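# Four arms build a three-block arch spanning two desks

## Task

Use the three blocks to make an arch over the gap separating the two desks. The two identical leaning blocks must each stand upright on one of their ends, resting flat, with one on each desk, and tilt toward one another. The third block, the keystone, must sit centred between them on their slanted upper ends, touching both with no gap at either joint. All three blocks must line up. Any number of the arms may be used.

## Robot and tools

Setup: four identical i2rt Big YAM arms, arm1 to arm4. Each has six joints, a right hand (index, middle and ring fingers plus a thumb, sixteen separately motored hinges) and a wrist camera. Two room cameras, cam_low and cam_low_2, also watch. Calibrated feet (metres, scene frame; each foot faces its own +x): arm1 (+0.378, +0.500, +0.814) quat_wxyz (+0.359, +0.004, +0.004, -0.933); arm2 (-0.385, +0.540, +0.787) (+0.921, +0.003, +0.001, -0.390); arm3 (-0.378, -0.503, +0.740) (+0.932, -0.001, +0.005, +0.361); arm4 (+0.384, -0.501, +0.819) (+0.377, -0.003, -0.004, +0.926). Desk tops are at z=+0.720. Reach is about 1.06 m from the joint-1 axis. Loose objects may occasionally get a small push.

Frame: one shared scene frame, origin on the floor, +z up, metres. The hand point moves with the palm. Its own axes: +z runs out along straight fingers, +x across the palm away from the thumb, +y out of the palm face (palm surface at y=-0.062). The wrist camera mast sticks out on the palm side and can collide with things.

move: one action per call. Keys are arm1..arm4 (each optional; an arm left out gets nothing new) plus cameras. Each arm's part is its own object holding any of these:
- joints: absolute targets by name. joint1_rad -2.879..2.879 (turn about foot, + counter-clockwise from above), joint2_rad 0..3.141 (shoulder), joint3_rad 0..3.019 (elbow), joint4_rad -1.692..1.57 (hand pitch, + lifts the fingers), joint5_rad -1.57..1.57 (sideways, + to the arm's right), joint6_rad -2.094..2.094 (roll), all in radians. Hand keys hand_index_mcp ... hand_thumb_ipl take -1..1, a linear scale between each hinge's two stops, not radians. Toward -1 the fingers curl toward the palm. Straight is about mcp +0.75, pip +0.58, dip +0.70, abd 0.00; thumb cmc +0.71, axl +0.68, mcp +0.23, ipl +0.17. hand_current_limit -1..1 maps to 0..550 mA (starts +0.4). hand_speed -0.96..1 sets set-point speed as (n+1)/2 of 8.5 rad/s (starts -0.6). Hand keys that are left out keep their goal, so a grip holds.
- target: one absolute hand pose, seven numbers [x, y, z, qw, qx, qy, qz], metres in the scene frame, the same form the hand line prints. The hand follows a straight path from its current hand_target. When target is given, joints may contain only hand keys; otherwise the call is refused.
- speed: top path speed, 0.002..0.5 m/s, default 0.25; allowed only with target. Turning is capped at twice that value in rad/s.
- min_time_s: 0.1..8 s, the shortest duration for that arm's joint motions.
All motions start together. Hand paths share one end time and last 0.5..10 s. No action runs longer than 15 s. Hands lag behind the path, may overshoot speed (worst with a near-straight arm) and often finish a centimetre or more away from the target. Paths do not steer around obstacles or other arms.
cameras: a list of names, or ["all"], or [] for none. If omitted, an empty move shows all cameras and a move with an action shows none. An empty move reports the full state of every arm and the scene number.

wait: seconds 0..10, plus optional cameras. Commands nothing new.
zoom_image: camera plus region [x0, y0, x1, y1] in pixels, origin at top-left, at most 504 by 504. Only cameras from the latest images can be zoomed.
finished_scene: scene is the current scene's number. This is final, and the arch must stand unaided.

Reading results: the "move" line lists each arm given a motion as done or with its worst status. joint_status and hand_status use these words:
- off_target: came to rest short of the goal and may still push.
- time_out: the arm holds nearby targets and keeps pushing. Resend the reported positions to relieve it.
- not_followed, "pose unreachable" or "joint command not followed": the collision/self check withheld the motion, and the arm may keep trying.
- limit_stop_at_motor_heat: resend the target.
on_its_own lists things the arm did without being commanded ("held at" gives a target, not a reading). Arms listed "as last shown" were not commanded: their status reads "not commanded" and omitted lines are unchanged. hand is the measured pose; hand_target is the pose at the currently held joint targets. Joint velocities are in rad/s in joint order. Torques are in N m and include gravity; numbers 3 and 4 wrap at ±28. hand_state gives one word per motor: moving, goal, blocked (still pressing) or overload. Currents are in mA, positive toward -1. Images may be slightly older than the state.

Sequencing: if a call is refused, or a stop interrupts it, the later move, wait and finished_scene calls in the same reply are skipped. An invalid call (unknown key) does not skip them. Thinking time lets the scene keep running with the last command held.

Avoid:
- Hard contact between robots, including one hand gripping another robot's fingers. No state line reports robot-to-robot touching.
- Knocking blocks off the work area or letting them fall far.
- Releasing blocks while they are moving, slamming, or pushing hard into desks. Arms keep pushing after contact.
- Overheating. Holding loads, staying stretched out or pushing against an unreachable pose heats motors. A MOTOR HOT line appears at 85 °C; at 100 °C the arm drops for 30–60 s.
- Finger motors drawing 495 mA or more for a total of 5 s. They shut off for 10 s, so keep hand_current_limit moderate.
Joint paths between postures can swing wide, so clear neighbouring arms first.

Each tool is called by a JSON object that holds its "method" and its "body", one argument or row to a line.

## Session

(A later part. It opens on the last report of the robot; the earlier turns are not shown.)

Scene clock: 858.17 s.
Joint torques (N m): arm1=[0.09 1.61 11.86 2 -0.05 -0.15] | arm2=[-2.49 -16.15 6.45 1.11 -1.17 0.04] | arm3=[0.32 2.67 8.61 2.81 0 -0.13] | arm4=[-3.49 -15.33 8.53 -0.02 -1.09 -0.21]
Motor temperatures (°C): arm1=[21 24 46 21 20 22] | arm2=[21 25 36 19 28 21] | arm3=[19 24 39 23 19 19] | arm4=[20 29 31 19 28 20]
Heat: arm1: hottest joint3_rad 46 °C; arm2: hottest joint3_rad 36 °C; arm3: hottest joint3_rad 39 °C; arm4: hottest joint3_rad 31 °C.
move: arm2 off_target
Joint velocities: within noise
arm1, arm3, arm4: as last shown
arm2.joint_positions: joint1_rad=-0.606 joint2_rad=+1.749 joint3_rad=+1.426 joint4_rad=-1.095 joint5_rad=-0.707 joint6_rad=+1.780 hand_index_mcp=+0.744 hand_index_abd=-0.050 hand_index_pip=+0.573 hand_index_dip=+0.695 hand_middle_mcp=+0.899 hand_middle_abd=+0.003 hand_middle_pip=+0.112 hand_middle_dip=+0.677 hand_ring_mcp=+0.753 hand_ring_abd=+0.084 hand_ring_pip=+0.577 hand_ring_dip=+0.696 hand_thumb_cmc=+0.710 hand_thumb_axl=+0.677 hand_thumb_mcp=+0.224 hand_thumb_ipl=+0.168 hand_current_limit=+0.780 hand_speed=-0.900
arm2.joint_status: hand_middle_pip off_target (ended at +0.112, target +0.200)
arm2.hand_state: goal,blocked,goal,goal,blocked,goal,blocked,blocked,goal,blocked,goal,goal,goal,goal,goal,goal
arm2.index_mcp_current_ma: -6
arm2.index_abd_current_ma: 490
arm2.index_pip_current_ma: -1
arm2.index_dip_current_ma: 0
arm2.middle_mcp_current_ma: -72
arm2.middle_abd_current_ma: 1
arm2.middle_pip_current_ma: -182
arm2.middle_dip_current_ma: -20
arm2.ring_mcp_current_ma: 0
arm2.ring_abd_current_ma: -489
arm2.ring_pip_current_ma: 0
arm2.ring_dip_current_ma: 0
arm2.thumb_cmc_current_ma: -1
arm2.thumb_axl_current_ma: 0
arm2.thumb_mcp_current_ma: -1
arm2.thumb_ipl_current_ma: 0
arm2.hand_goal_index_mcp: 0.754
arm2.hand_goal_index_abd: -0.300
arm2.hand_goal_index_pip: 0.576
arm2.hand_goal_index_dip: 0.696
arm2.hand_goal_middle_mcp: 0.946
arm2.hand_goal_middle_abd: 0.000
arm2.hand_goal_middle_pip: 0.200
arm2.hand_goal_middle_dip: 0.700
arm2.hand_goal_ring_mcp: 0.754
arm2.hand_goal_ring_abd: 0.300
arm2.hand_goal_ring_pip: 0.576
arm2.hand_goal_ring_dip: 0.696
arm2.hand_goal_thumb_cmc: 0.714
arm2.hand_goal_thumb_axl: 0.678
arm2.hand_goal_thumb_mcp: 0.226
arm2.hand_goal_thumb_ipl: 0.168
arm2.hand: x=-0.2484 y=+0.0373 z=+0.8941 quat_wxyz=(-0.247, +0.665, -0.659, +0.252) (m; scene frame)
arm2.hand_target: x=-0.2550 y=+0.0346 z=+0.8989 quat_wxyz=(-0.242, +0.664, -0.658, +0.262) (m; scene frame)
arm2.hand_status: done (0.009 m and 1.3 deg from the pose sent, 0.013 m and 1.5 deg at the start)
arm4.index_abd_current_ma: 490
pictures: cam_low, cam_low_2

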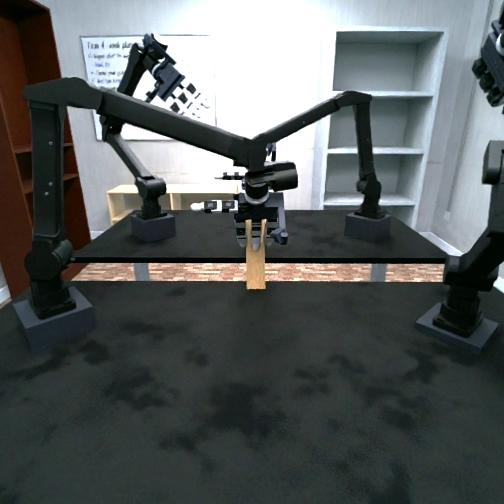

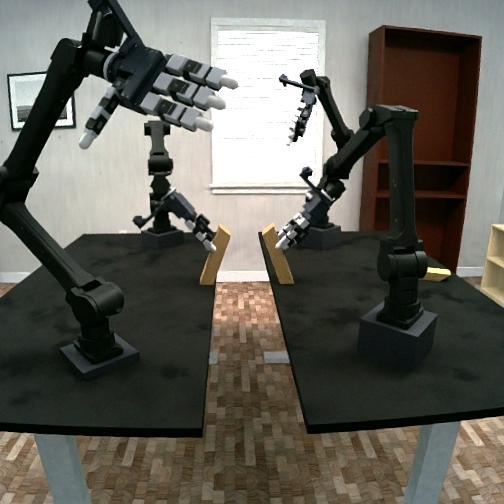

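{"method": "move", "body": {
  "arm1": {"joints":{"joint2_rad":0.45,"hand_index_abd":0.12,"hand_ring_abd":-0.12,"hand_middle_mcp":-0.5,"hand_middle_pip":-0.5,"hand_middle_dip":0.0},"min_time_s":1}
}}

{"method": "move", "body": {
  "arm1": {"joints":{"joint1_rad":1.55},"min_time_s":2.5}
}}

{"method": "move", "body": {
  "arm1": {"target":[0.7525,0.0011,1.0,0.1431,0.8116,0.5578,0.0983],"speed":0.2},
  "cameras": ["cam_low","cam_low_2","arm1_cam_wrist"]
}}

{"method": "zoom_image", "body": {
  "camera": "cam_low_2",
  "region": [400, 180, 504, 300]
}}

{"method": "zoom_image", "body": {
  "camera": "cam_low",
  "region": [220, 150, 300, 230]
}}

{"method": "zoom_image", "body": {
  "camera": "arm1_cam_wrist",
  "region": [170, 130, 410, 370]
}}

Scene clock: 894.90 s.
Joint torques (N m): arm1=[-0.38 4.72 10.97 2.18 -0.04 -0.2] | arm2=[-2.14 -15.91 6.45 1.21 -1.19 0.05] | arm3=[0.32 2.61 8.61 2.81 0 -0.13] | arm4=[-3.55 -15.33 8.55 -0.05 -1.1 -0.22]
Motor temperatures (°C): arm1=[21 24 46 21 20 22] | arm2=[21 26 35 19 28 21] | arm3=[19 24 39 23 19 19] | arm4=[20 29 31 19 28 20]
Heat: arm1: hottest joint3_rad 46 °C; arm2: hottest joint3_rad 35 °C; arm3: hottest joint3_rad 39 °C; arm4: hottest joint3_rad 31 °C.
move: arm1 done
Joint velocities: within noise
arm1.joint_positions: joint1_rad=+0.156 joint2_rad=+0.458 joint3_rad=+1.334 joint4_rad=-1.380 joint5_rad=-0.110 joint6_rad=+1.098 hand_index_mcp=+0.754 hand_index_abd=+0.120 hand_index_pip=+0.577 hand_index_dip=+0.696 hand_middle_mcp=-0.490 hand_middle_abd=+0.000 hand_middle_pip=-0.498 hand_middle_dip=+0.002 hand_ring_mcp=+0.754 hand_ring_abd=-0.111 hand_ring_pip=+0.577 hand_ring_dip=+0.696 hand_thumb_cmc=+0.714 hand_thumb_axl=+0.677 hand_thumb_mcp=+0.225 hand_thumb_ipl=+0.168 hand_current_limit=+0.400 hand_speed=-0.600
arm1.joint_status: all done
arm1.hand_state: goal,goal,goal,goal,goal,goal,goal,goal,goal,goal,goal,goal,goal,goal,goal,goal
arm1.index_mcp_current_ma: 1
arm1.index_abd_current_ma: 0
arm1.index_pip_current_ma: 1
arm1.index_dip_current_ma: 0
arm1.middle_mcp_current_ma: 30
arm1.middle_abd_current_ma: 0
arm1.middle_pip_current_ma: 5
arm1.middle_dip_current_ma: 6
arm1.ring_mcp_current_ma: 1
arm1.ring_abd_current_ma: 23
arm1.ring_pip_current_ma: 1
arm1.ring_dip_current_ma: 0
arm1.thumb_cmc_current_ma: 1
arm1.thumb_axl_current_ma: -2
arm1.thumb_mcp_current_ma: -2
arm1.thumb_ipl_current_ma: -1
arm1.hand_goal_index_mcp: 0.754
arm1.hand_goal_index_abd: 0.120
arm1.hand_goal_index_pip: 0.576
arm1.hand_goal_index_dip: 0.696
arm1.hand_goal_middle_mcp: -0.500
arm1.hand_goal_middle_abd: 0.000
arm1.hand_goal_middle_pip: -0.500
arm1.hand_goal_middle_dip: 0.000
arm1.hand_goal_ring_mcp: 0.754
arm1.hand_goal_ring_abd: -0.120
arm1.hand_goal_ring_pip: 0.576
arm1.hand_goal_ring_dip: 0.696
arm1.hand_goal_thumb_cmc: 0.714
arm1.hand_goal_thumb_axl: 0.678
arm1.hand_goal_thumb_mcp: 0.226
arm1.hand_goal_thumb_ipl: 0.168
arm1.hand: x=+0.2040 y=+0.3884 z=+1.3565 quat_wxyz=(+0.482, +0.566, -0.652, +0.150) (m; scene frame)
arm1.hand_target: x=+0.2089 y=+0.3944 z=+1.3713 quat_wxyz=(+0.499, +0.560, -0.643, +0.153) (m; scene frame)
arm1.hand_status: not commanded
arm2, arm3, arm4: as last shown
arm2.joint_positions: joint1_rad=-0.606 joint2_rad=+1.749 joint3_rad=+1.426 joint4_rad=-1.095 joint5_rad=-0.707 joint6_rad=+1.780 hand_index_mcp=+0.744 hand_index_abd=-0.050 hand_index_pip=+0.574 hand_index_dip=+0.695 hand_middle_mcp=+0.899 hand_middle_abd=+0.003 hand_middle_pip=+0.112 hand_middle_dip=+0.677 hand_ring_mcp=+0.753 hand_ring_abd=+0.084 hand_ring_pip=+0.577 hand_ring_dip=+0.696 hand_thumb_cmc=+0.710 hand_thumb_axl=+0.677 hand_thumb_mcp=+0.224 hand_thumb_ipl=+0.168 hand_current_limit=+0.780 hand_speed=-0.900
arm2.hand: x=-0.2484 y=+0.0372 z=+0.8941 quat_wxyz=(-0.247, +0.665, -0.659, +0.252) (m; scene frame)
pictures: none

Scene clock: 897.87 s.
Joint torques (N m): arm1=[0.56 5.01 10.63 2.03 -0.02 -0.2] | arm2=[-2.26 -15.97 6.49 1.24 -1.18 0.04] | arm3=[0.32 2.67 8.61 2.81 0 -0.13] | arm4=[-3.6 -15.27 8.54 -0.02 -1.09 -0.22]
Motor temperatures (°C): arm1=[21 24 46 21 20 22] | arm2=[21 26 34 19 28 21] | arm3=[19 24 39 23 19 19] | arm4=[20 29 31 19 28 20]
Heat: arm1: hottest joint3_rad 46 °C; arm2: hottest joint3_rad 34 °C; arm3: hottest joint3_rad 39 °C; arm4: hottest joint3_rad 31 °C.
move: arm1 done
Joint velocities: within noise
arm1.joint_positions: joint1_rad=+1.540 joint2_rad=+0.458 joint3_rad=+1.334 joint4_rad=-1.380 joint5_rad=-0.110 joint6_rad=+1.098 hand_index_mcp=+0.755 hand_index_abd=+0.120 hand_index_pip=+0.577 hand_index_dip=+0.696 hand_middle_mcp=-0.490 hand_middle_abd=+0.000 hand_middle_pip=-0.498 hand_middle_dip=+0.002 hand_ring_mcp=+0.755 hand_ring_abd=-0.111 hand_ring_pip=+0.577 hand_ring_dip=+0.696 hand_thumb_cmc=+0.715 hand_thumb_axl=+0.677 hand_thumb_mcp=+0.225 hand_thumb_ipl=+0.168 hand_current_limit=+0.400 hand_speed=-0.600
arm1.joint_status: all done
arm1.hand_state: goal,goal,goal,goal,goal,goal,goal,goal,goal,goal,goal,goal,goal,goal,goal,goal
arm1.index_mcp_current_ma: 2
arm1.index_abd_current_ma: 1
arm1.index_pip_current_ma: 1
arm1.index_dip_current_ma: 0
arm1.middle_mcp_current_ma: 30
arm1.middle_abd_current_ma: 0
arm1.middle_pip_current_ma: 5
arm1.middle_dip_current_ma: 6
arm1.ring_mcp_current_ma: 2
arm1.ring_abd_current_ma: 23
arm1.ring_pip_current_ma: 1
arm1.ring_dip_current_ma: 0
arm1.thumb_cmc_current_ma: 1
arm1.thumb_axl_current_ma: -2
arm1.thumb_mcp_current_ma: -2
arm1.thumb_ipl_current_ma: -1
arm1.hand_goal_index_mcp: 0.754
arm1.hand_goal_index_abd: 0.120
arm1.hand_goal_index_pip: 0.576
arm1.hand_goal_index_dip: 0.696
arm1.hand_goal_middle_mcp: -0.500
arm1.hand_goal_middle_abd: 0.000
arm1.hand_goal_middle_pip: -0.500
arm1.hand_goal_middle_dip: 0.000
arm1.hand_goal_ring_mcp: 0.754
arm1.hand_goal_ring_abd: -0.120
arm1.hand_goal_ring_pip: 0.576
arm1.hand_goal_ring_dip: 0.696
arm1.hand_goal_thumb_cmc: 0.714
arm1.hand_goal_thumb_axl: 0.678
arm1.hand_goal_thumb_mcp: 0.226
arm1.hand_goal_thumb_ipl: 0.168
arm1.hand: x=+0.4474 y=+0.3061 z=+1.3567 quat_wxyz=(+0.273, +0.849, -0.144, +0.428) (m; scene frame)
arm1.hand_target: x=+0.4441 y=+0.3127 z=+1.3715 quat_wxyz=(+0.282, +0.840, -0.137, +0.443) (m; scene frame)
arm1.hand_status: not commanded
arm2, arm3, arm4: as last shown
pictures: none

Scene clock: 902.83 s.
Joint torques (N m): arm1=[0.44 -13.04 14.87 0.77 -0.21 -0.22] | arm2=[-2.08 -16.26 6.43 1.24 -1.18 0.03] | arm3=[0.38 2.61 8.61 2.8 0 -0.13] | arm4=[-3.55 -15.27 8.53 -0.03 -1.1 -0.21]
Motor temperatures (°C): arm1=[21 24 46 21 20 22] | arm2=[21 26 34 19 28 21] | arm3=[19 24 39 23 19 19] | arm4=[20 29 31 19 28 20]
Heat: arm1: hottest joint3_rad 46 °C; arm2: hottest joint3_rad 34 °C; arm3: hottest joint3_rad 39 °C; arm4: hottest joint3_rad 31 °C.
move: arm1 off_target
Joint velocities: within noise
arm1.joint_positions: joint1_rad=+1.367 joint2_rad=+1.597 joint3_rad=+1.269 joint4_rad=-0.983 joint5_rad=-0.207 joint6_rad=-0.623 hand_index_mcp=+0.756 hand_index_abd=+0.120 hand_index_pip=+0.577 hand_index_dip=+0.696 hand_middle_mcp=-0.491 hand_middle_abd=+0.000 hand_middle_pip=-0.498 hand_middle_dip=+0.002 hand_ring_mcp=+0.755 hand_ring_abd=-0.116 hand_ring_pip=+0.577 hand_ring_dip=+0.696 hand_thumb_cmc=+0.716 hand_thumb_axl=+0.677 hand_thumb_mcp=+0.224 hand_thumb_ipl=+0.168 hand_current_limit=+0.400 hand_speed=-0.600
arm1.joint_status: not commanded
arm1.hand_state: goal,goal,goal,goal,goal,goal,goal,goal,goal,goal,goal,goal,goal,goal,goal,goal
arm1.index_mcp_current_ma: 4
arm1.index_abd_current_ma: 1
arm1.index_pip_current_ma: 1
arm1.index_dip_current_ma: 0
arm1.middle_mcp_current_ma: 28
arm1.middle_abd_current_ma: 0
arm1.middle_pip_current_ma: 5
arm1.middle_dip_current_ma: 5
arm1.ring_mcp_current_ma: 3
arm1.ring_abd_current_ma: 9
arm1.ring_pip_current_ma: 1
arm1.ring_dip_current_ma: 0
arm1.thumb_cmc_current_ma: 5
arm1.thumb_axl_current_ma: -2
arm1.thumb_mcp_current_ma: -7
arm1.thumb_ipl_current_ma: -1
arm1.hand_goal_index_mcp: 0.754
arm1.hand_goal_index_abd: 0.120
arm1.hand_goal_index_pip: 0.576
arm1.hand_goal_index_dip: 0.696
arm1.hand_goal_middle_mcp: -0.500
arm1.hand_goal_middle_abd: 0.000
arm1.hand_goal_middle_pip: -0.500
arm1.hand_goal_middle_dip: 0.000
arm1.hand_goal_ring_mcp: 0.754
arm1.hand_goal_ring_abd: -0.120
arm1.hand_goal_ring_pip: 0.576
arm1.hand_goal_ring_dip: 0.696
arm1.hand_goal_thumb_cmc: 0.714
arm1.hand_goal_thumb_axl: 0.678
arm1.hand_goal_thumb_mcp: 0.226
arm1.hand_goal_thumb_ipl: 0.168
arm1.hand: x=+0.7388 y=+0.0126 z=+0.9860 quat_wxyz=(+0.130, +0.819, +0.549, +0.101) (m; scene frame)
arm1.hand_target: x=+0.7519 y=+0.0019 z=+1.0003 quat_wxyz=(+0.144, +0.812, +0.558, +0.098) (m; scene frame)
arm1.hand_status: off_target (0.023 m and 2.0 deg from the pose sent, 0.560 m and 92.7 deg at the start)
arm2, arm3, arm4: as last shown
arm4.index_abd_current_ma: 489
pictures: arm1_cam_wrist, cam_low, cam_low_2

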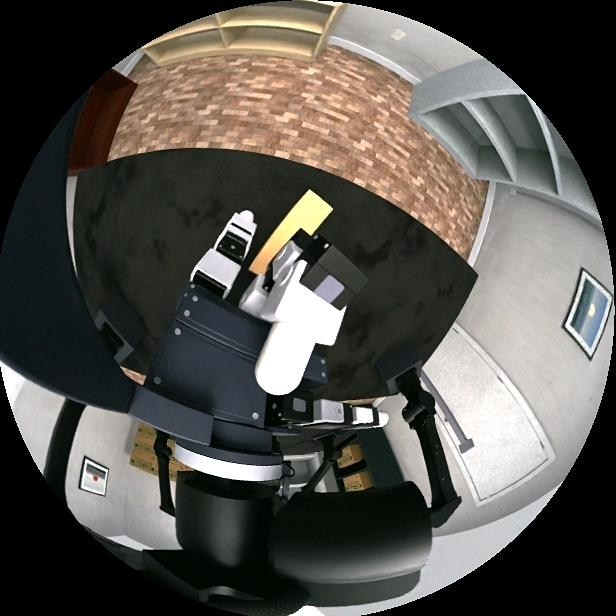

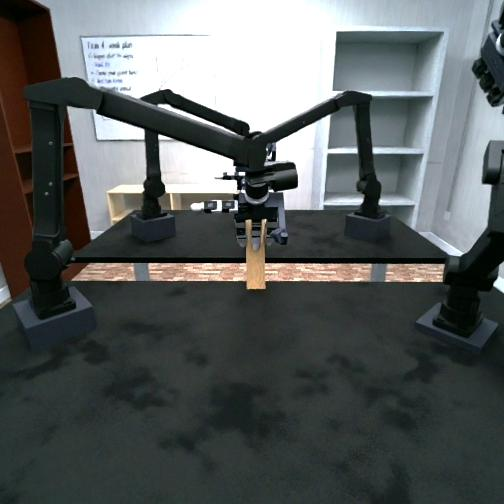

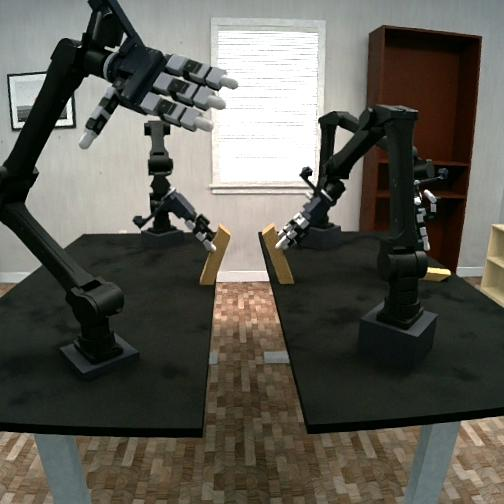

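Scaled by 4.200.

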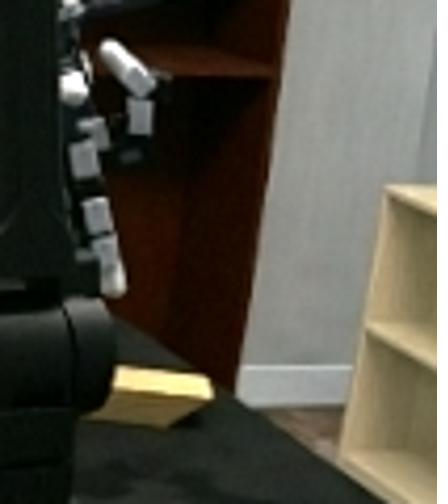

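Scaled by 6.300.

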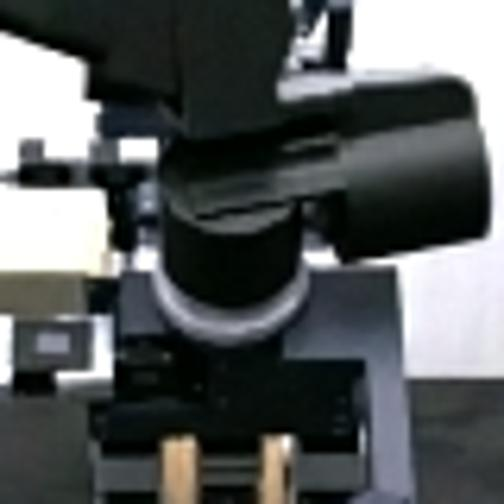

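Scaled by 2.100 from the camera's 616x616 image, which has a finer 880x880 frame.

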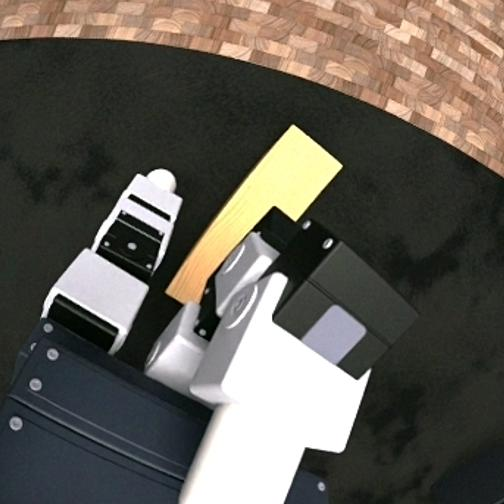

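{"method": "move", "body": {
  "arm1": {"target":[0.746,-0.019,0.942,0.1431,0.8116,0.5578,0.0983],"speed":0.1},
  "cameras": ["cam_low_2","arm1_cam_wrist"]
}}

{"method": "zoom_image", "body": {
  "camera": "arm1_cam_wrist",
  "region": [170, 130, 410, 370]
}}

{"method": "zoom_image", "body": {
  "camera": "cam_low_2",
  "region": [410, 210, 480, 300]
}}

Scene clock: 986.60 s.
Joint torques (N m): arm1=[-0.38 -13.57 10.91 1.26 -0.47 -0.23] | arm2=[-2.14 -16.09 6.46 1.18 -1.18 0.04] | arm3=[0.32 2.67 8.61 2.81 0 -0.13] | arm4=[-3.55 -15.33 8.54 -0.03 -1.1 -0.21]
Motor temperatures (°C): arm1=[21 25 54 21 20 22] | arm2=[21 26 33 19 28 21] | arm3=[19 24 39 23 19 19] | arm4=[20 29 31 19 28 20]
Heat: arm1: hottest joint3_rad 54 °C; arm2: hottest joint3_rad 33 °C; arm3: hottest joint3_rad 39 °C; arm4: hottest joint3_rad 31 °C.
move: arm1 done
Joint velocities: within noise
arm1.joint_positions: joint1_rad=+1.352 joint2_rad=+1.690 joint3_rad=+1.269 joint4_rad=-0.874 joint5_rad=-0.209 joint6_rad=-0.655 hand_index_mcp=+0.756 hand_index_abd=+0.120 hand_index_pip=+0.577 hand_index_dip=+0.696 hand_middle_mcp=-0.491 hand_middle_abd=+0.000 hand_middle_pip=-0.498 hand_middle_dip=+0.002 hand_ring_mcp=+0.755 hand_ring_abd=-0.116 hand_ring_pip=+0.577 hand_ring_dip=+0.696 hand_thumb_cmc=+0.716 hand_thumb_axl=+0.677 hand_thumb_mcp=+0.224 hand_thumb_ipl=+0.168 hand_current_limit=+0.400 hand_speed=-0.600
arm1.joint_status: not commanded
arm1.hand_state: goal,goal,goal,goal,goal,goal,goal,goal,goal,goal,goal,goal,goal,goal,goal,goal
arm1.index_mcp_current_ma: 4
arm1.index_abd_current_ma: 1
arm1.index_pip_current_ma: 1
arm1.index_dip_current_ma: 0
arm1.middle_mcp_current_ma: 28
arm1.middle_abd_current_ma: 0
arm1.middle_pip_current_ma: 5
arm1.middle_dip_current_ma: 5
arm1.ring_mcp_current_ma: 3
arm1.ring_abd_current_ma: 9
arm1.ring_pip_current_ma: 1
arm1.ring_dip_current_ma: 0
arm1.thumb_cmc_current_ma: 5
arm1.thumb_axl_current_ma: -2
arm1.thumb_mcp_current_ma: -7
arm1.thumb_ipl_current_ma: -1
arm1.hand_goal_index_mcp: 0.754
arm1.hand_goal_index_abd: 0.120
arm1.hand_goal_index_pip: 0.576
arm1.hand_goal_index_dip: 0.696
arm1.hand_goal_middle_mcp: -0.500
arm1.hand_goal_middle_abd: 0.000
arm1.hand_goal_middle_pip: -0.500
arm1.hand_goal_middle_dip: 0.000
arm1.hand_goal_ring_mcp: 0.754
arm1.hand_goal_ring_abd: -0.120
arm1.hand_goal_ring_pip: 0.576
arm1.hand_goal_ring_dip: 0.696
arm1.hand_goal_thumb_cmc: 0.714
arm1.hand_goal_thumb_axl: 0.678
arm1.hand_goal_thumb_mcp: 0.226
arm1.hand_goal_thumb_ipl: 0.168
arm1.hand: x=+0.7457 y=-0.0119 z=+0.9470 quat_wxyz=(+0.141, +0.813, +0.556, +0.098) (m; scene frame)
arm1.hand_target: x=+0.7458 y=-0.0189 z=+0.9421 quat_wxyz=(+0.143, +0.812, +0.558, +0.098) (m; scene frame)
arm1.hand_status: done (0.009 m and 0.4 deg from the pose sent, 0.055 m and 2.0 deg at the start)
arm2, arm3, arm4: as last shown
pictures: arm1_cam_wrist, cam_low_2

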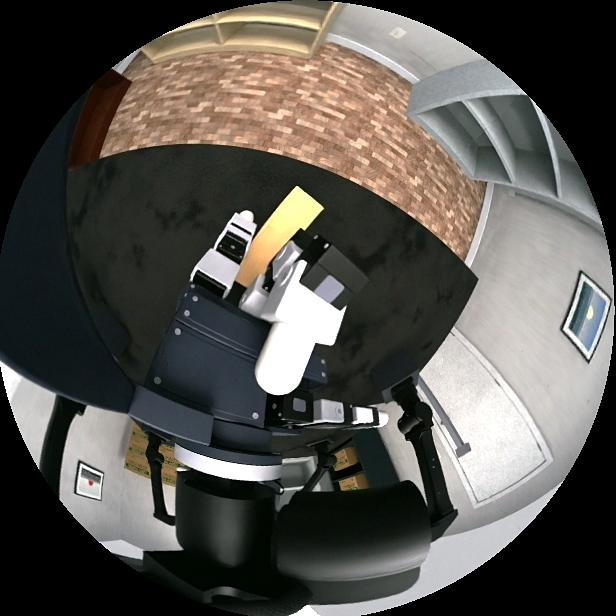

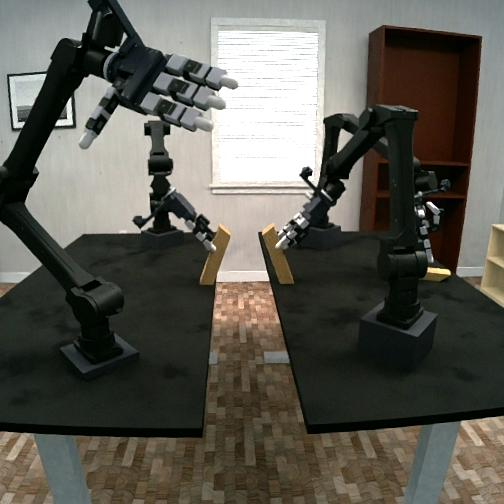

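Scaled by 2.100 from the camera's 616x616 image, which has a finer 880x880 frame.

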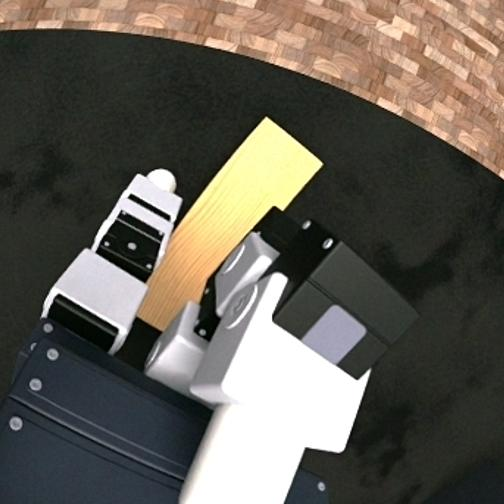

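Scaled by 5.600.

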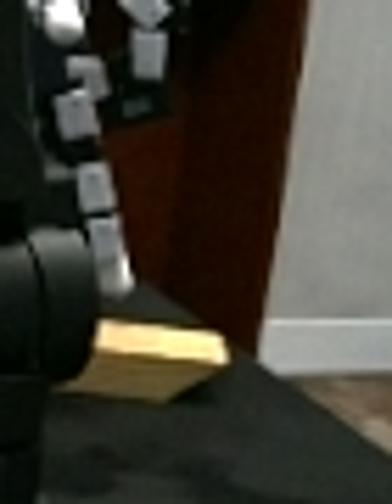

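{"method": "move", "body": {
  "cameras": ["all"]
}}

{"method": "zoom_image", "body": {
  "camera": "arm1_cam_wrist",
  "region": [170, 130, 410, 370]
}}

{"method": "zoom_image", "body": {
  "camera": "cam_low_2",
  "region": [410, 210, 480, 300]
}}

Scene clock: 1033.63 s.
Joint torques (N m): arm1=[-0.62 -14.45 10.88 1.4 -0.45 -0.23] | arm2=[-2.26 -16.26 6.42 1.2 -1.2 0.04] | arm3=[0.38 2.73 8.62 2.8 0 -0.13] | arm4=[-3.66 -15.33 8.54 -0.05 -1.09 -0.22]
Motor temperatures (°C): arm1=[21 28 50 21 20 22] | arm2=[21 26 33 19 28 21] | arm3=[19 24 39 23 19 19] | arm4=[20 29 31 19 28 20]
Heat: arm1: hottest joint3_rad 50 °C; arm2: hottest joint3_rad 33 °C; arm3: hottest joint3_rad 39 °C; arm4: hottest joint3_rad 31 °C.
Joint velocities: within noise
arm1.joint_positions: joint1_rad=+1.352 joint2_rad=+1.690 joint3_rad=+1.269 joint4_rad=-0.874 joint5_rad=-0.209 joint6_rad=-0.656 hand_index_mcp=+0.756 hand_index_abd=+0.120 hand_index_pip=+0.577 hand_index_dip=+0.696 hand_middle_mcp=-0.491 hand_middle_abd=+0.000 hand_middle_pip=-0.498 hand_middle_dip=+0.002 hand_ring_mcp=+0.755 hand_ring_abd=-0.116 hand_ring_pip=+0.577 hand_ring_dip=+0.696 hand_thumb_cmc=+0.716 hand_thumb_axl=+0.677 hand_thumb_mcp=+0.224 hand_thumb_ipl=+0.168 hand_current_limit=+0.400 hand_speed=-0.600
arm1.joint_status: not commanded
arm1.hand_state: goal,goal,goal,goal,goal,goal,goal,goal,goal,goal,goal,goal,goal,goal,goal,goal
arm1.index_mcp_current_ma: 4
arm1.index_abd_current_ma: 1
arm1.index_pip_current_ma: 1
arm1.index_dip_current_ma: 0
arm1.middle_mcp_current_ma: 28
arm1.middle_abd_current_ma: 0
arm1.middle_pip_current_ma: 5
arm1.middle_dip_current_ma: 5
arm1.ring_mcp_current_ma: 3
arm1.ring_abd_current_ma: 9
arm1.ring_pip_current_ma: 1
arm1.ring_dip_current_ma: 0
arm1.thumb_cmc_current_ma: 5
arm1.thumb_axl_current_ma: -2
arm1.thumb_mcp_current_ma: -7
arm1.thumb_ipl_current_ma: -1
arm1.hand_goal_index_mcp: 0.754
arm1.hand_goal_index_abd: 0.120
arm1.hand_goal_index_pip: 0.576
arm1.hand_goal_index_dip: 0.696
arm1.hand_goal_middle_mcp: -0.500
arm1.hand_goal_middle_abd: 0.000
arm1.hand_goal_middle_pip: -0.500
arm1.hand_goal_middle_dip: 0.000
arm1.hand_goal_ring_mcp: 0.754
arm1.hand_goal_ring_abd: -0.120
arm1.hand_goal_ring_pip: 0.576
arm1.hand_goal_ring_dip: 0.696
arm1.hand_goal_thumb_cmc: 0.714
arm1.hand_goal_thumb_axl: 0.678
arm1.hand_goal_thumb_mcp: 0.226
arm1.hand_goal_thumb_ipl: 0.168
arm1.hand: x=+0.7457 y=-0.0119 z=+0.9470 quat_wxyz=(+0.141, +0.813, +0.556, +0.098) (m; scene frame)
arm1.hand_target: x=+0.7458 y=-0.0189 z=+0.9421 quat_wxyz=(+0.143, +0.812, +0.558, +0.098) (m; scene frame)
arm1.hand_status: done (0.009 m and 0.4 deg from the pose sent, 0.055 m and 2.0 deg at the start)
arm2.joint_positions: joint1_rad=-0.606 joint2_rad=+1.749 joint3_rad=+1.426 joint4_rad=-1.095 joint5_rad=-0.707 joint6_rad=+1.780 hand_index_mcp=+0.744 hand_index_abd=-0.050 hand_index_pip=+0.574 hand_index_dip=+0.695 hand_middle_mcp=+0.899 hand_middle_abd=+0.003 hand_middle_pip=+0.112 hand_middle_dip=+0.677 hand_ring_mcp=+0.753 hand_ring_abd=+0.084 hand_ring_pip=+0.577 hand_ring_dip=+0.696 hand_thumb_cmc=+0.710 hand_thumb_axl=+0.677 hand_thumb_mcp=+0.224 hand_thumb_ipl=+0.168 hand_current_limit=+0.780 hand_speed=-0.900
arm2.joint_status: not commanded
arm2.hand_state: goal,blocked,goal,goal,blocked,goal,blocked,blocked,goal,blocked,goal,goal,goal,goal,goal,goal
arm2.index_mcp_current_ma: -6
arm2.index_abd_current_ma: 490
arm2.index_pip_current_ma: -1
arm2.index_dip_current_ma: 0
arm2.middle_mcp_current_ma: -72
arm2.middle_abd_current_ma: 1
arm2.middle_pip_current_ma: -182
arm2.middle_dip_current_ma: -20
arm2.ring_mcp_current_ma: 0
arm2.ring_abd_current_ma: -489
arm2.ring_pip_current_ma: 0
arm2.ring_dip_current_ma: 0
arm2.thumb_cmc_current_ma: -1
arm2.thumb_axl_current_ma: 0
arm2.thumb_mcp_current_ma: -1
arm2.thumb_ipl_current_ma: 0
arm2.hand_goal_index_mcp: 0.754
arm2.hand_goal_index_abd: -0.300
arm2.hand_goal_index_pip: 0.576
arm2.hand_goal_index_dip: 0.696
arm2.hand_goal_middle_mcp: 0.946
arm2.hand_goal_middle_abd: 0.000
arm2.hand_goal_middle_pip: 0.200
arm2.hand_goal_middle_dip: 0.700
arm2.hand_goal_ring_mcp: 0.754
arm2.hand_goal_ring_abd: 0.300
arm2.hand_goal_ring_pip: 0.576
arm2.hand_goal_ring_dip: 0.696
arm2.hand_goal_thumb_cmc: 0.714
arm2.hand_goal_thumb_axl: 0.678
arm2.hand_goal_thumb_mcp: 0.226
arm2.hand_goal_thumb_ipl: 0.168
arm2.hand: x=-0.2484 y=+0.0372 z=+0.8941 quat_wxyz=(-0.247, +0.665, -0.659, +0.252) (m; scene frame)
arm2.hand_target: x=-0.2550 y=+0.0346 z=+0.8989 quat_wxyz=(-0.242, +0.664, -0.658, +0.262) (m; scene frame)
arm2.hand_status: not commanded
arm3.joint_positions: joint1_rad=-1.193 joint2_rad=+0.636 joint3_rad=+1.450 joint4_rad=-1.164 joint5_rad=-0.009 joint6_rad=+1.034 hand_index_mcp=+0.756 hand_index_abd=+0.001 hand_index_pip=+0.577 hand_index_dip=+0.696 hand_middle_mcp=+0.756 hand_middle_abd=+0.001 hand_middle_pip=+0.577 hand_middle_dip=+0.696 hand_ring_mcp=+0.757 hand_ring_abd=+0.001 hand_ring_pip=+0.577 hand_ring_dip=+0.696 hand_thumb_cmc=+0.716 hand_thumb_axl=+0.677 hand_thumb_mcp=+0.226 hand_thumb_ipl=+0.168 hand_current_limit=+0.400 hand_speed=-0.600
arm3.joint_status: not commanded
arm3.hand_state: goal,goal,goal,goal,goal,goal,goal,goal,goal,goal,goal,goal,goal,goal,goal,goal
arm3.index_mcp_current_ma: 5
arm3.index_abd_current_ma: 1
arm3.index_pip_current_ma: 1
arm3.index_dip_current_ma: 0
arm3.middle_mcp_current_ma: 6
arm3.middle_abd_current_ma: 1
arm3.middle_pip_current_ma: 1
arm3.middle_dip_current_ma: 0
arm3.ring_mcp_current_ma: 6
arm3.ring_abd_current_ma: 1
arm3.ring_pip_current_ma: 1
arm3.ring_dip_current_ma: 0
arm3.thumb_cmc_current_ma: 3
arm3.thumb_axl_current_ma: -2
arm3.thumb_mcp_current_ma: 0
arm3.thumb_ipl_current_ma: -1
arm3.hand_goal_index_mcp: 0.754
arm3.hand_goal_index_abd: 0.000
arm3.hand_goal_index_pip: 0.576
arm3.hand_goal_index_dip: 0.696
arm3.hand_goal_middle_mcp: 0.754
arm3.hand_goal_middle_abd: 0.000
arm3.hand_goal_middle_pip: 0.576
arm3.hand_goal_middle_dip: 0.696
arm3.hand_goal_ring_mcp: 0.754
arm3.hand_goal_ring_abd: 0.000
arm3.hand_goal_ring_pip: 0.576
arm3.hand_goal_ring_dip: 0.696
arm3.hand_goal_thumb_cmc: 0.714
arm3.hand_goal_thumb_axl: 0.678
arm3.hand_goal_thumb_mcp: 0.226
arm3.hand_goal_thumb_ipl: 0.168
arm3.hand: x=-0.1744 y=-0.6894 z=+1.3649 quat_wxyz=(+0.272, +0.820, +0.039, +0.503) (m; scene frame)
arm3.hand_target: x=-0.1795 y=-0.6886 z=+1.3787 quat_wxyz=(+0.280, +0.811, +0.036, +0.513) (m; scene frame)
arm3.hand_status: not commanded
arm4.joint_positions: joint1_rad=-0.698 joint2_rad=+1.782 joint3_rad=+1.335 joint4_rad=-1.000 joint5_rad=-0.779 joint6_rad=-1.432 hand_index_mcp=+0.773 hand_index_abd=-0.032 hand_index_pip=+0.585 hand_index_dip=+0.702 hand_middle_mcp=+0.929 hand_middle_abd=-0.005 hand_middle_pip=+0.978 hand_middle_dip=+0.001 hand_ring_mcp=+0.767 hand_ring_abd=+0.092 hand_ring_pip=+0.580 hand_ring_dip=+0.698 hand_thumb_cmc=+0.718 hand_thumb_axl=+0.677 hand_thumb_mcp=+0.224 hand_thumb_ipl=+0.168 hand_current_limit=+0.780 hand_speed=-0.800
arm4.joint_status: not commanded
arm4.hand_state: goal,blocked,goal,goal,blocked,goal,goal,goal,goal,blocked,goal,goal,goal,goal,goal,goal
arm4.index_mcp_current_ma: 74
arm4.index_abd_current_ma: 490
arm4.index_pip_current_ma: 30
arm4.index_dip_current_ma: 19
arm4.middle_mcp_current_ma: 120
arm4.middle_abd_current_ma: -15
arm4.middle_pip_current_ma: 25
arm4.middle_dip_current_ma: 4
arm4.ring_mcp_current_ma: 48
arm4.ring_abd_current_ma: -489
arm4.ring_pip_current_ma: 12
arm4.ring_dip_current_ma: 7
arm4.thumb_cmc_current_ma: 12
arm4.thumb_axl_current_ma: -2
arm4.thumb_mcp_current_ma: -8
arm4.thumb_ipl_current_ma: -1
arm4.hand_goal_index_mcp: 0.754
arm4.hand_goal_index_abd: -0.300
arm4.hand_goal_index_pip: 0.576
arm4.hand_goal_index_dip: 0.696
arm4.hand_goal_middle_mcp: 0.900
arm4.hand_goal_middle_abd: 0.000
arm4.hand_goal_middle_pip: 0.970
arm4.hand_goal_middle_dip: 0.000
arm4.hand_goal_ring_mcp: 0.754
arm4.hand_goal_ring_abd: 0.300
arm4.hand_goal_ring_pip: 0.576
arm4.hand_goal_ring_dip: 0.696
arm4.hand_goal_thumb_cmc: 0.714
arm4.hand_goal_thumb_axl: 0.678
arm4.hand_goal_thumb_mcp: 0.226
arm4.hand_goal_thumb_ipl: 0.168
arm4.hand: x=+0.1483 y=+0.0414 z=+1.0054 quat_wxyz=(-0.258, -0.659, +0.650, +0.278) (m; scene frame)
arm4.hand_target: x=+0.1520 y=+0.0420 z=+1.0101 quat_wxyz=(-0.259, -0.658, +0.648, +0.282) (m; scene frame)
arm4.hand_status: not commanded
pictures: arm1_cam_wrist, arm2_cam_wrist, arm3_cam_wrist, arm4_cam_wrist, cam_low, cam_low_2

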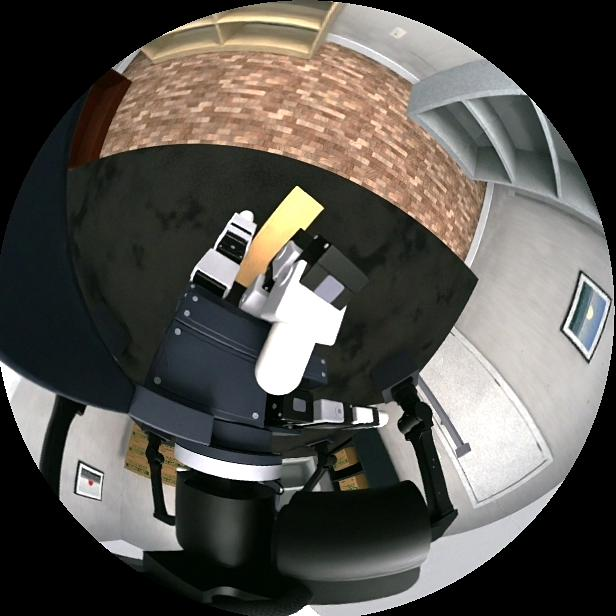

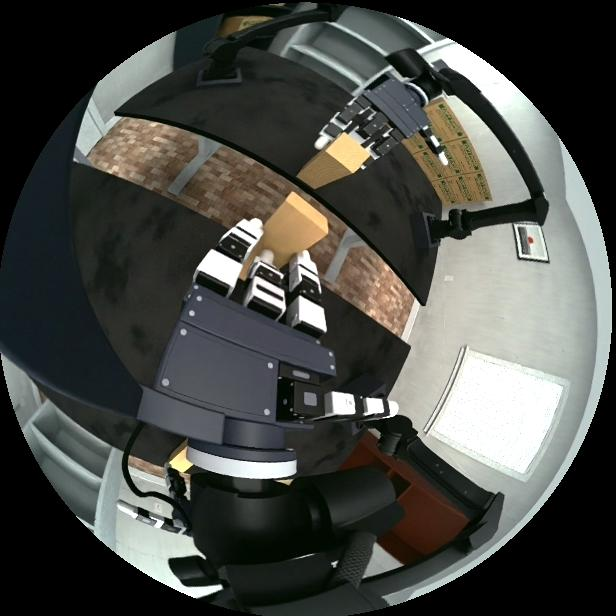

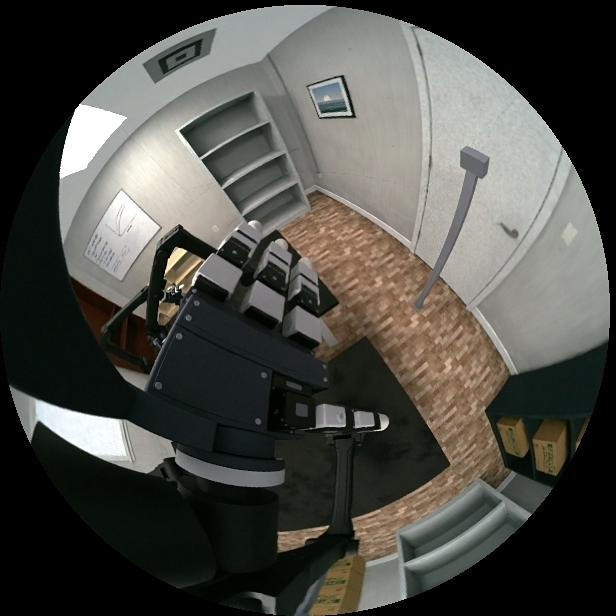

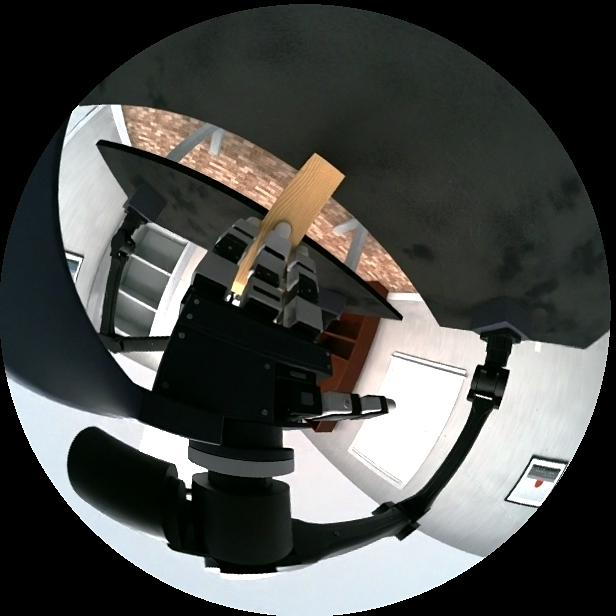

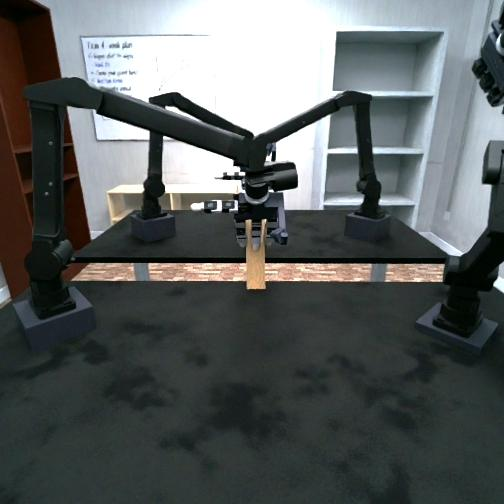

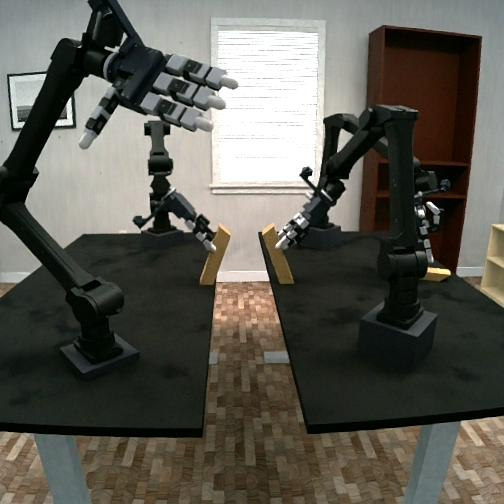

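Scaled by 2.100 from the camera's 616x616 image, which has a finer 880x880 frame.

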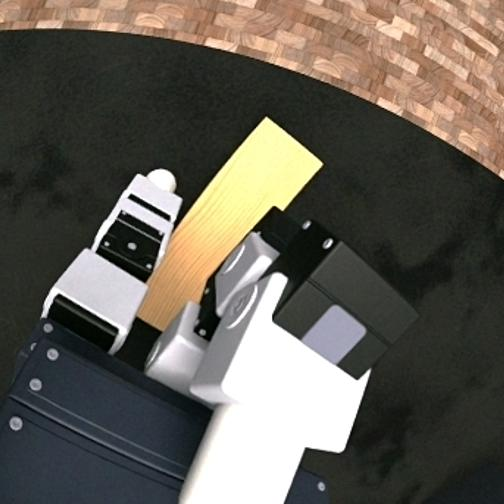

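Scaled by 5.600.

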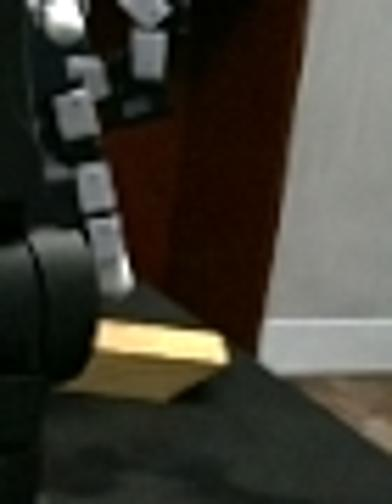

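{"method": "move", "body": {
  "arm1": {"target": [0.735, -0.031, 0.922, 0.1431, 0.8116, 0.5578, 0.0983], "speed": 0.1},
  "cameras": ["arm1_cam_wrist", "cam_low_2"]
}}

{"method": "zoom_image", "body": {
  "camera": "arm1_cam_wrist",
  "region": [170, 130, 410, 370]
}}

{"method": "zoom_image", "body": {
  "camera": "cam_low_2",
  "region": [410, 210, 480, 300]
}}

Scene clock: 1107.13 s.
Joint torques (N m): arm1=[-0.15 -14.51 10.07 1.36 -0.52 -0.23] | arm2=[-2.08 -16.15 6.46 1.21 -1.18 0.04] | arm3=[0.32 2.73 8.61 2.82 0 -0.13] | arm4=[-3.6 -15.21 8.55 -0.03 -1.09 -0.21]
Motor temperatures (°C): arm1=[21 29 48 21 20 22] | arm2=[21 26 33 19 28 21] | arm3=[19 24 39 23 19 19] | arm4=[20 29 31 19 28 20]
Heat: arm1: hottest joint3_rad 48 °C; arm2: hottest joint3_rad 33 °C; arm3: hottest joint3_rad 39 °C; arm4: hottest joint3_rad 31 °C.
move: arm1 done
Joint velocities: within noise
arm1.joint_positions: joint1_rad=+1.320 joint2_rad=+1.725 joint3_rad=+1.269 joint4_rad=-0.836 joint5_rad=-0.217 joint6_rad=-0.685 hand_index_mcp=+0.756 hand_index_abd=+0.120 hand_index_pip=+0.577 hand_index_dip=+0.696 hand_middle_mcp=-0.491 hand_middle_abd=+0.000 hand_middle_pip=-0.498 hand_middle_dip=+0.002 hand_ring_mcp=+0.755 hand_ring_abd=-0.116 hand_ring_pip=+0.577 hand_ring_dip=+0.696 hand_thumb_cmc=+0.716 hand_thumb_axl=+0.677 hand_thumb_mcp=+0.224 hand_thumb_ipl=+0.168 hand_current_limit=+0.400 hand_speed=-0.600
arm1.joint_status: not commanded
arm1.hand_state: goal,goal,goal,goal,goal,goal,goal,goal,goal,goal,goal,goal,goal,goal,goal,goal
arm1.index_mcp_current_ma: 4
arm1.index_abd_current_ma: 1
arm1.index_pip_current_ma: 1
arm1.index_dip_current_ma: 0
arm1.middle_mcp_current_ma: 28
arm1.middle_abd_current_ma: 0
arm1.middle_pip_current_ma: 5
arm1.middle_dip_current_ma: 5
arm1.ring_mcp_current_ma: 3
arm1.ring_abd_current_ma: 8
arm1.ring_pip_current_ma: 1
arm1.ring_dip_current_ma: 0
arm1.thumb_cmc_current_ma: 5
arm1.thumb_axl_current_ma: -2
arm1.thumb_mcp_current_ma: -7
arm1.thumb_ipl_current_ma: -1
arm1.hand_goal_index_mcp: 0.754
arm1.hand_goal_index_abd: 0.120
arm1.hand_goal_index_pip: 0.576
arm1.hand_goal_index_dip: 0.696
arm1.hand_goal_middle_mcp: -0.500
arm1.hand_goal_middle_abd: 0.000
arm1.hand_goal_middle_pip: -0.500
arm1.hand_goal_middle_dip: 0.000
arm1.hand_goal_ring_mcp: 0.754
arm1.hand_goal_ring_abd: -0.120
arm1.hand_goal_ring_pip: 0.576
arm1.hand_goal_ring_dip: 0.696
arm1.hand_goal_thumb_cmc: 0.714
arm1.hand_goal_thumb_axl: 0.678
arm1.hand_goal_thumb_mcp: 0.226
arm1.hand_goal_thumb_ipl: 0.168
arm1.hand: x=+0.7354 y=-0.0272 z=+0.9316 quat_wxyz=(+0.145, +0.813, +0.555, +0.098) (m; scene frame)
arm1.hand_target: x=+0.7348 y=-0.0309 z=+0.9222 quat_wxyz=(+0.143, +0.812, +0.558, +0.098) (m; scene frame)
arm1.hand_status: done (0.010 m and 0.5 deg from the pose sent, 0.033 m and 0.4 deg at the start)
arm2, arm3, arm4: as last shown
arm4.index_abd_current_ma: 489
pictures: arm1_cam_wrist, cam_low_2

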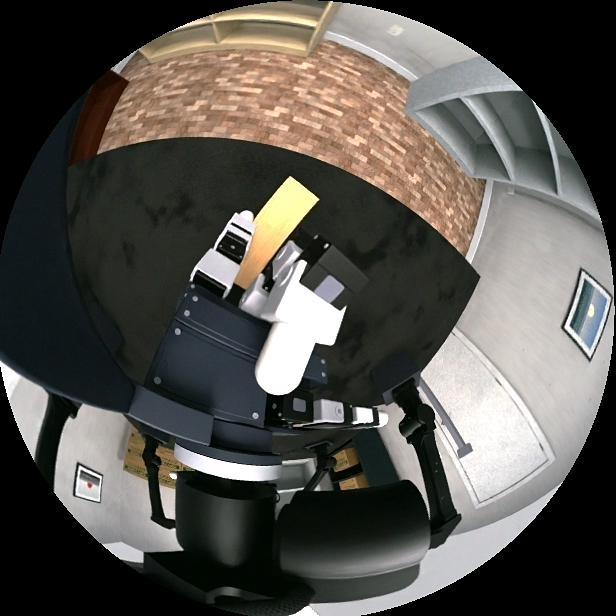

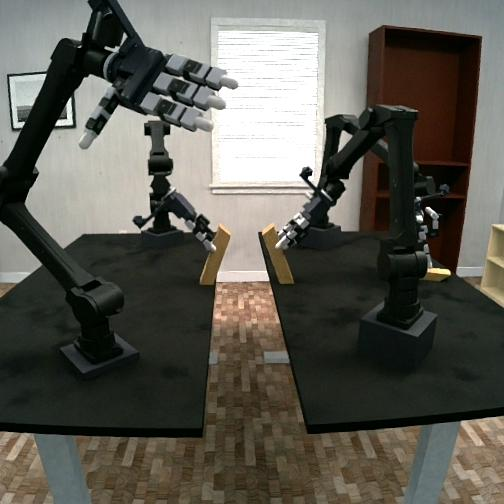

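Scaled by 2.100 from the camera's 616x616 image, which has a finer 880x880 frame.

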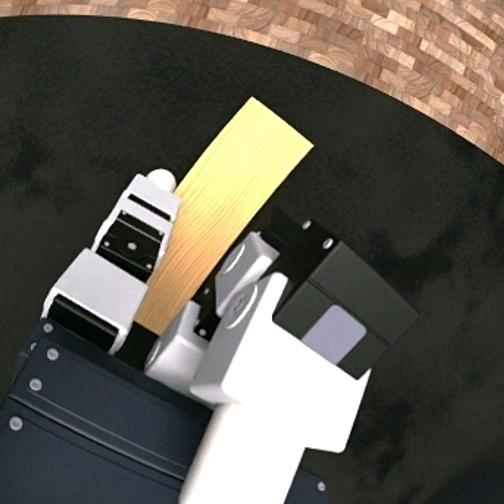

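Scaled by 5.600.

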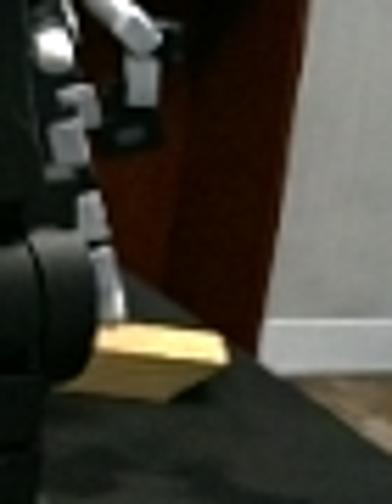

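{"method": "move", "body": {
  "arm1": {"target": [0.733, -0.037, 0.903, 0.1431, 0.8116, 0.5578, 0.0983], "speed": 0.08},
  "cameras": ["arm1_cam_wrist", "cam_low_2"]
}}

{"method": "zoom_image", "body": {
  "camera": "arm1_cam_wrist",
  "region": [170, 130, 410, 370]
}}

{"method": "zoom_image", "body": {
  "camera": "cam_low_2",
  "region": [410, 210, 480, 300]
}}

Scene clock: 1131.93 s.
Joint torques (N m): arm1=[-1.14 -14.8 10.09 1.46 -0.5 -0.2] | arm2=[-2.26 -16.15 6.46 1.18 -1.18 0.05] | arm3=[0.38 2.73 8.61 2.8 0 -0.13] | arm4=[-3.55 -15.33 8.54 -0.05 -1.1 -0.22]
Motor temperatures (°C): arm1=[21 28 47 21 20 22] | arm2=[21 26 33 19 28 21] | arm3=[19 24 39 23 19 19] | arm4=[20 29 31 19 28 20]
Heat: arm1: hottest joint3_rad 47 °C; arm2: hottest joint3_rad 33 °C; arm3: hottest joint3_rad 39 °C; arm4: hottest joint3_rad 31 °C.
move: arm1 off_target
Joint velocities: within noise
arm1.joint_positions: joint1_rad=+1.314 joint2_rad=+1.759 joint3_rad=+1.261 joint4_rad=-0.796 joint5_rad=-0.220 joint6_rad=-0.694 hand_index_mcp=+0.756 hand_index_abd=+0.120 hand_index_pip=+0.577 hand_index_dip=+0.696 hand_middle_mcp=-0.491 hand_middle_abd=+0.000 hand_middle_pip=-0.498 hand_middle_dip=+0.002 hand_ring_mcp=+0.755 hand_ring_abd=-0.116 hand_ring_pip=+0.577 hand_ring_dip=+0.696 hand_thumb_cmc=+0.716 hand_thumb_axl=+0.677 hand_thumb_mcp=+0.224 hand_thumb_ipl=+0.168 hand_current_limit=+0.400 hand_speed=-0.600
arm1.joint_status: not commanded
arm1.hand_state: goal,goal,goal,goal,goal,goal,goal,goal,goal,goal,goal,goal,goal,goal,goal,goal
arm1.index_mcp_current_ma: 4
arm1.index_abd_current_ma: 1
arm1.index_pip_current_ma: 1
arm1.index_dip_current_ma: 0
arm1.middle_mcp_current_ma: 28
arm1.middle_abd_current_ma: 0
arm1.middle_pip_current_ma: 5
arm1.middle_dip_current_ma: 5
arm1.ring_mcp_current_ma: 3
arm1.ring_abd_current_ma: 8
arm1.ring_pip_current_ma: 1
arm1.ring_dip_current_ma: 0
arm1.thumb_cmc_current_ma: 5
arm1.thumb_axl_current_ma: -2
arm1.thumb_mcp_current_ma: -7
arm1.thumb_ipl_current_ma: -1
arm1.hand_goal_index_mcp: 0.754
arm1.hand_goal_index_abd: 0.120
arm1.hand_goal_index_pip: 0.576
arm1.hand_goal_index_dip: 0.696
arm1.hand_goal_middle_mcp: -0.500
arm1.hand_goal_middle_abd: 0.000
arm1.hand_goal_middle_pip: -0.500
arm1.hand_goal_middle_dip: 0.000
arm1.hand_goal_ring_mcp: 0.754
arm1.hand_goal_ring_abd: -0.120
arm1.hand_goal_ring_pip: 0.576
arm1.hand_goal_ring_dip: 0.696
arm1.hand_goal_thumb_cmc: 0.714
arm1.hand_goal_thumb_axl: 0.678
arm1.hand_goal_thumb_mcp: 0.226
arm1.hand_goal_thumb_ipl: 0.168
arm1.hand: x=+0.7353 y=-0.0322 z=+0.9124 quat_wxyz=(+0.145, +0.812, +0.557, +0.098) (m; scene frame)
arm1.hand_target: x=+0.7329 y=-0.0369 z=+0.9032 quat_wxyz=(+0.143, +0.812, +0.558, +0.098) (m; scene frame)
arm1.hand_status: off_target (0.011 m and 0.3 deg from the pose sent, 0.030 m and 0.4 deg at the start)
arm2, arm3, arm4: as last shown
arm4.index_abd_current_ma: 490
pictures: arm1_cam_wrist, cam_low_2

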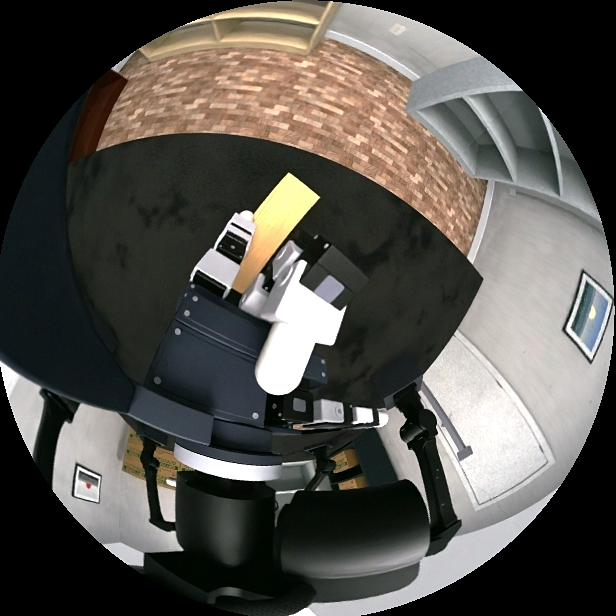

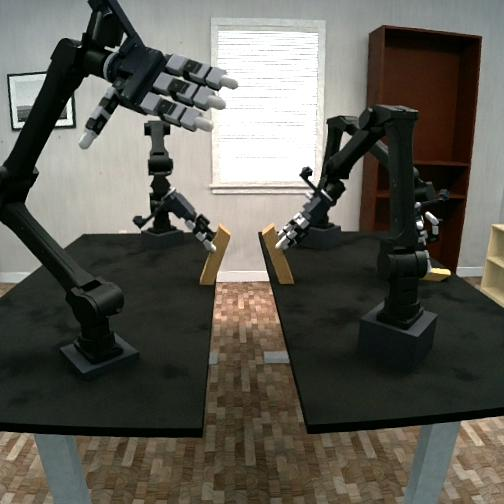

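Scaled by 2.100 from the camera's 616x616 image, which has a finer 880x880 frame.

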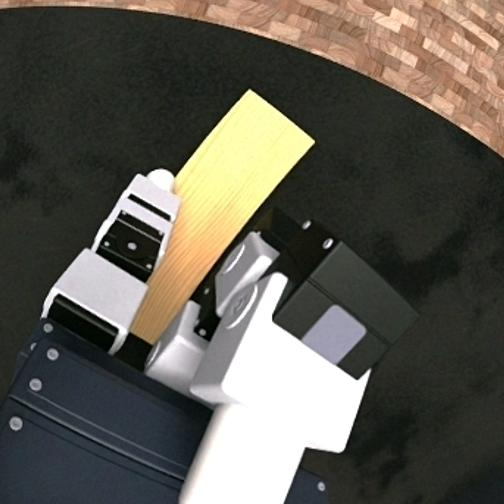

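Scaled by 5.600.

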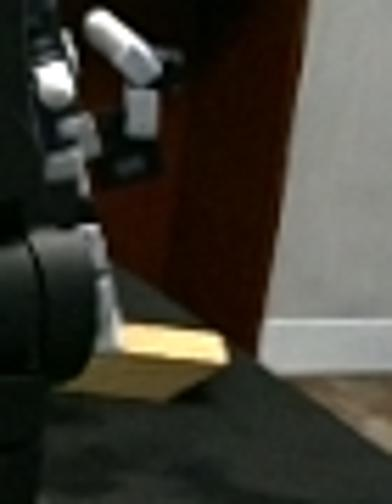

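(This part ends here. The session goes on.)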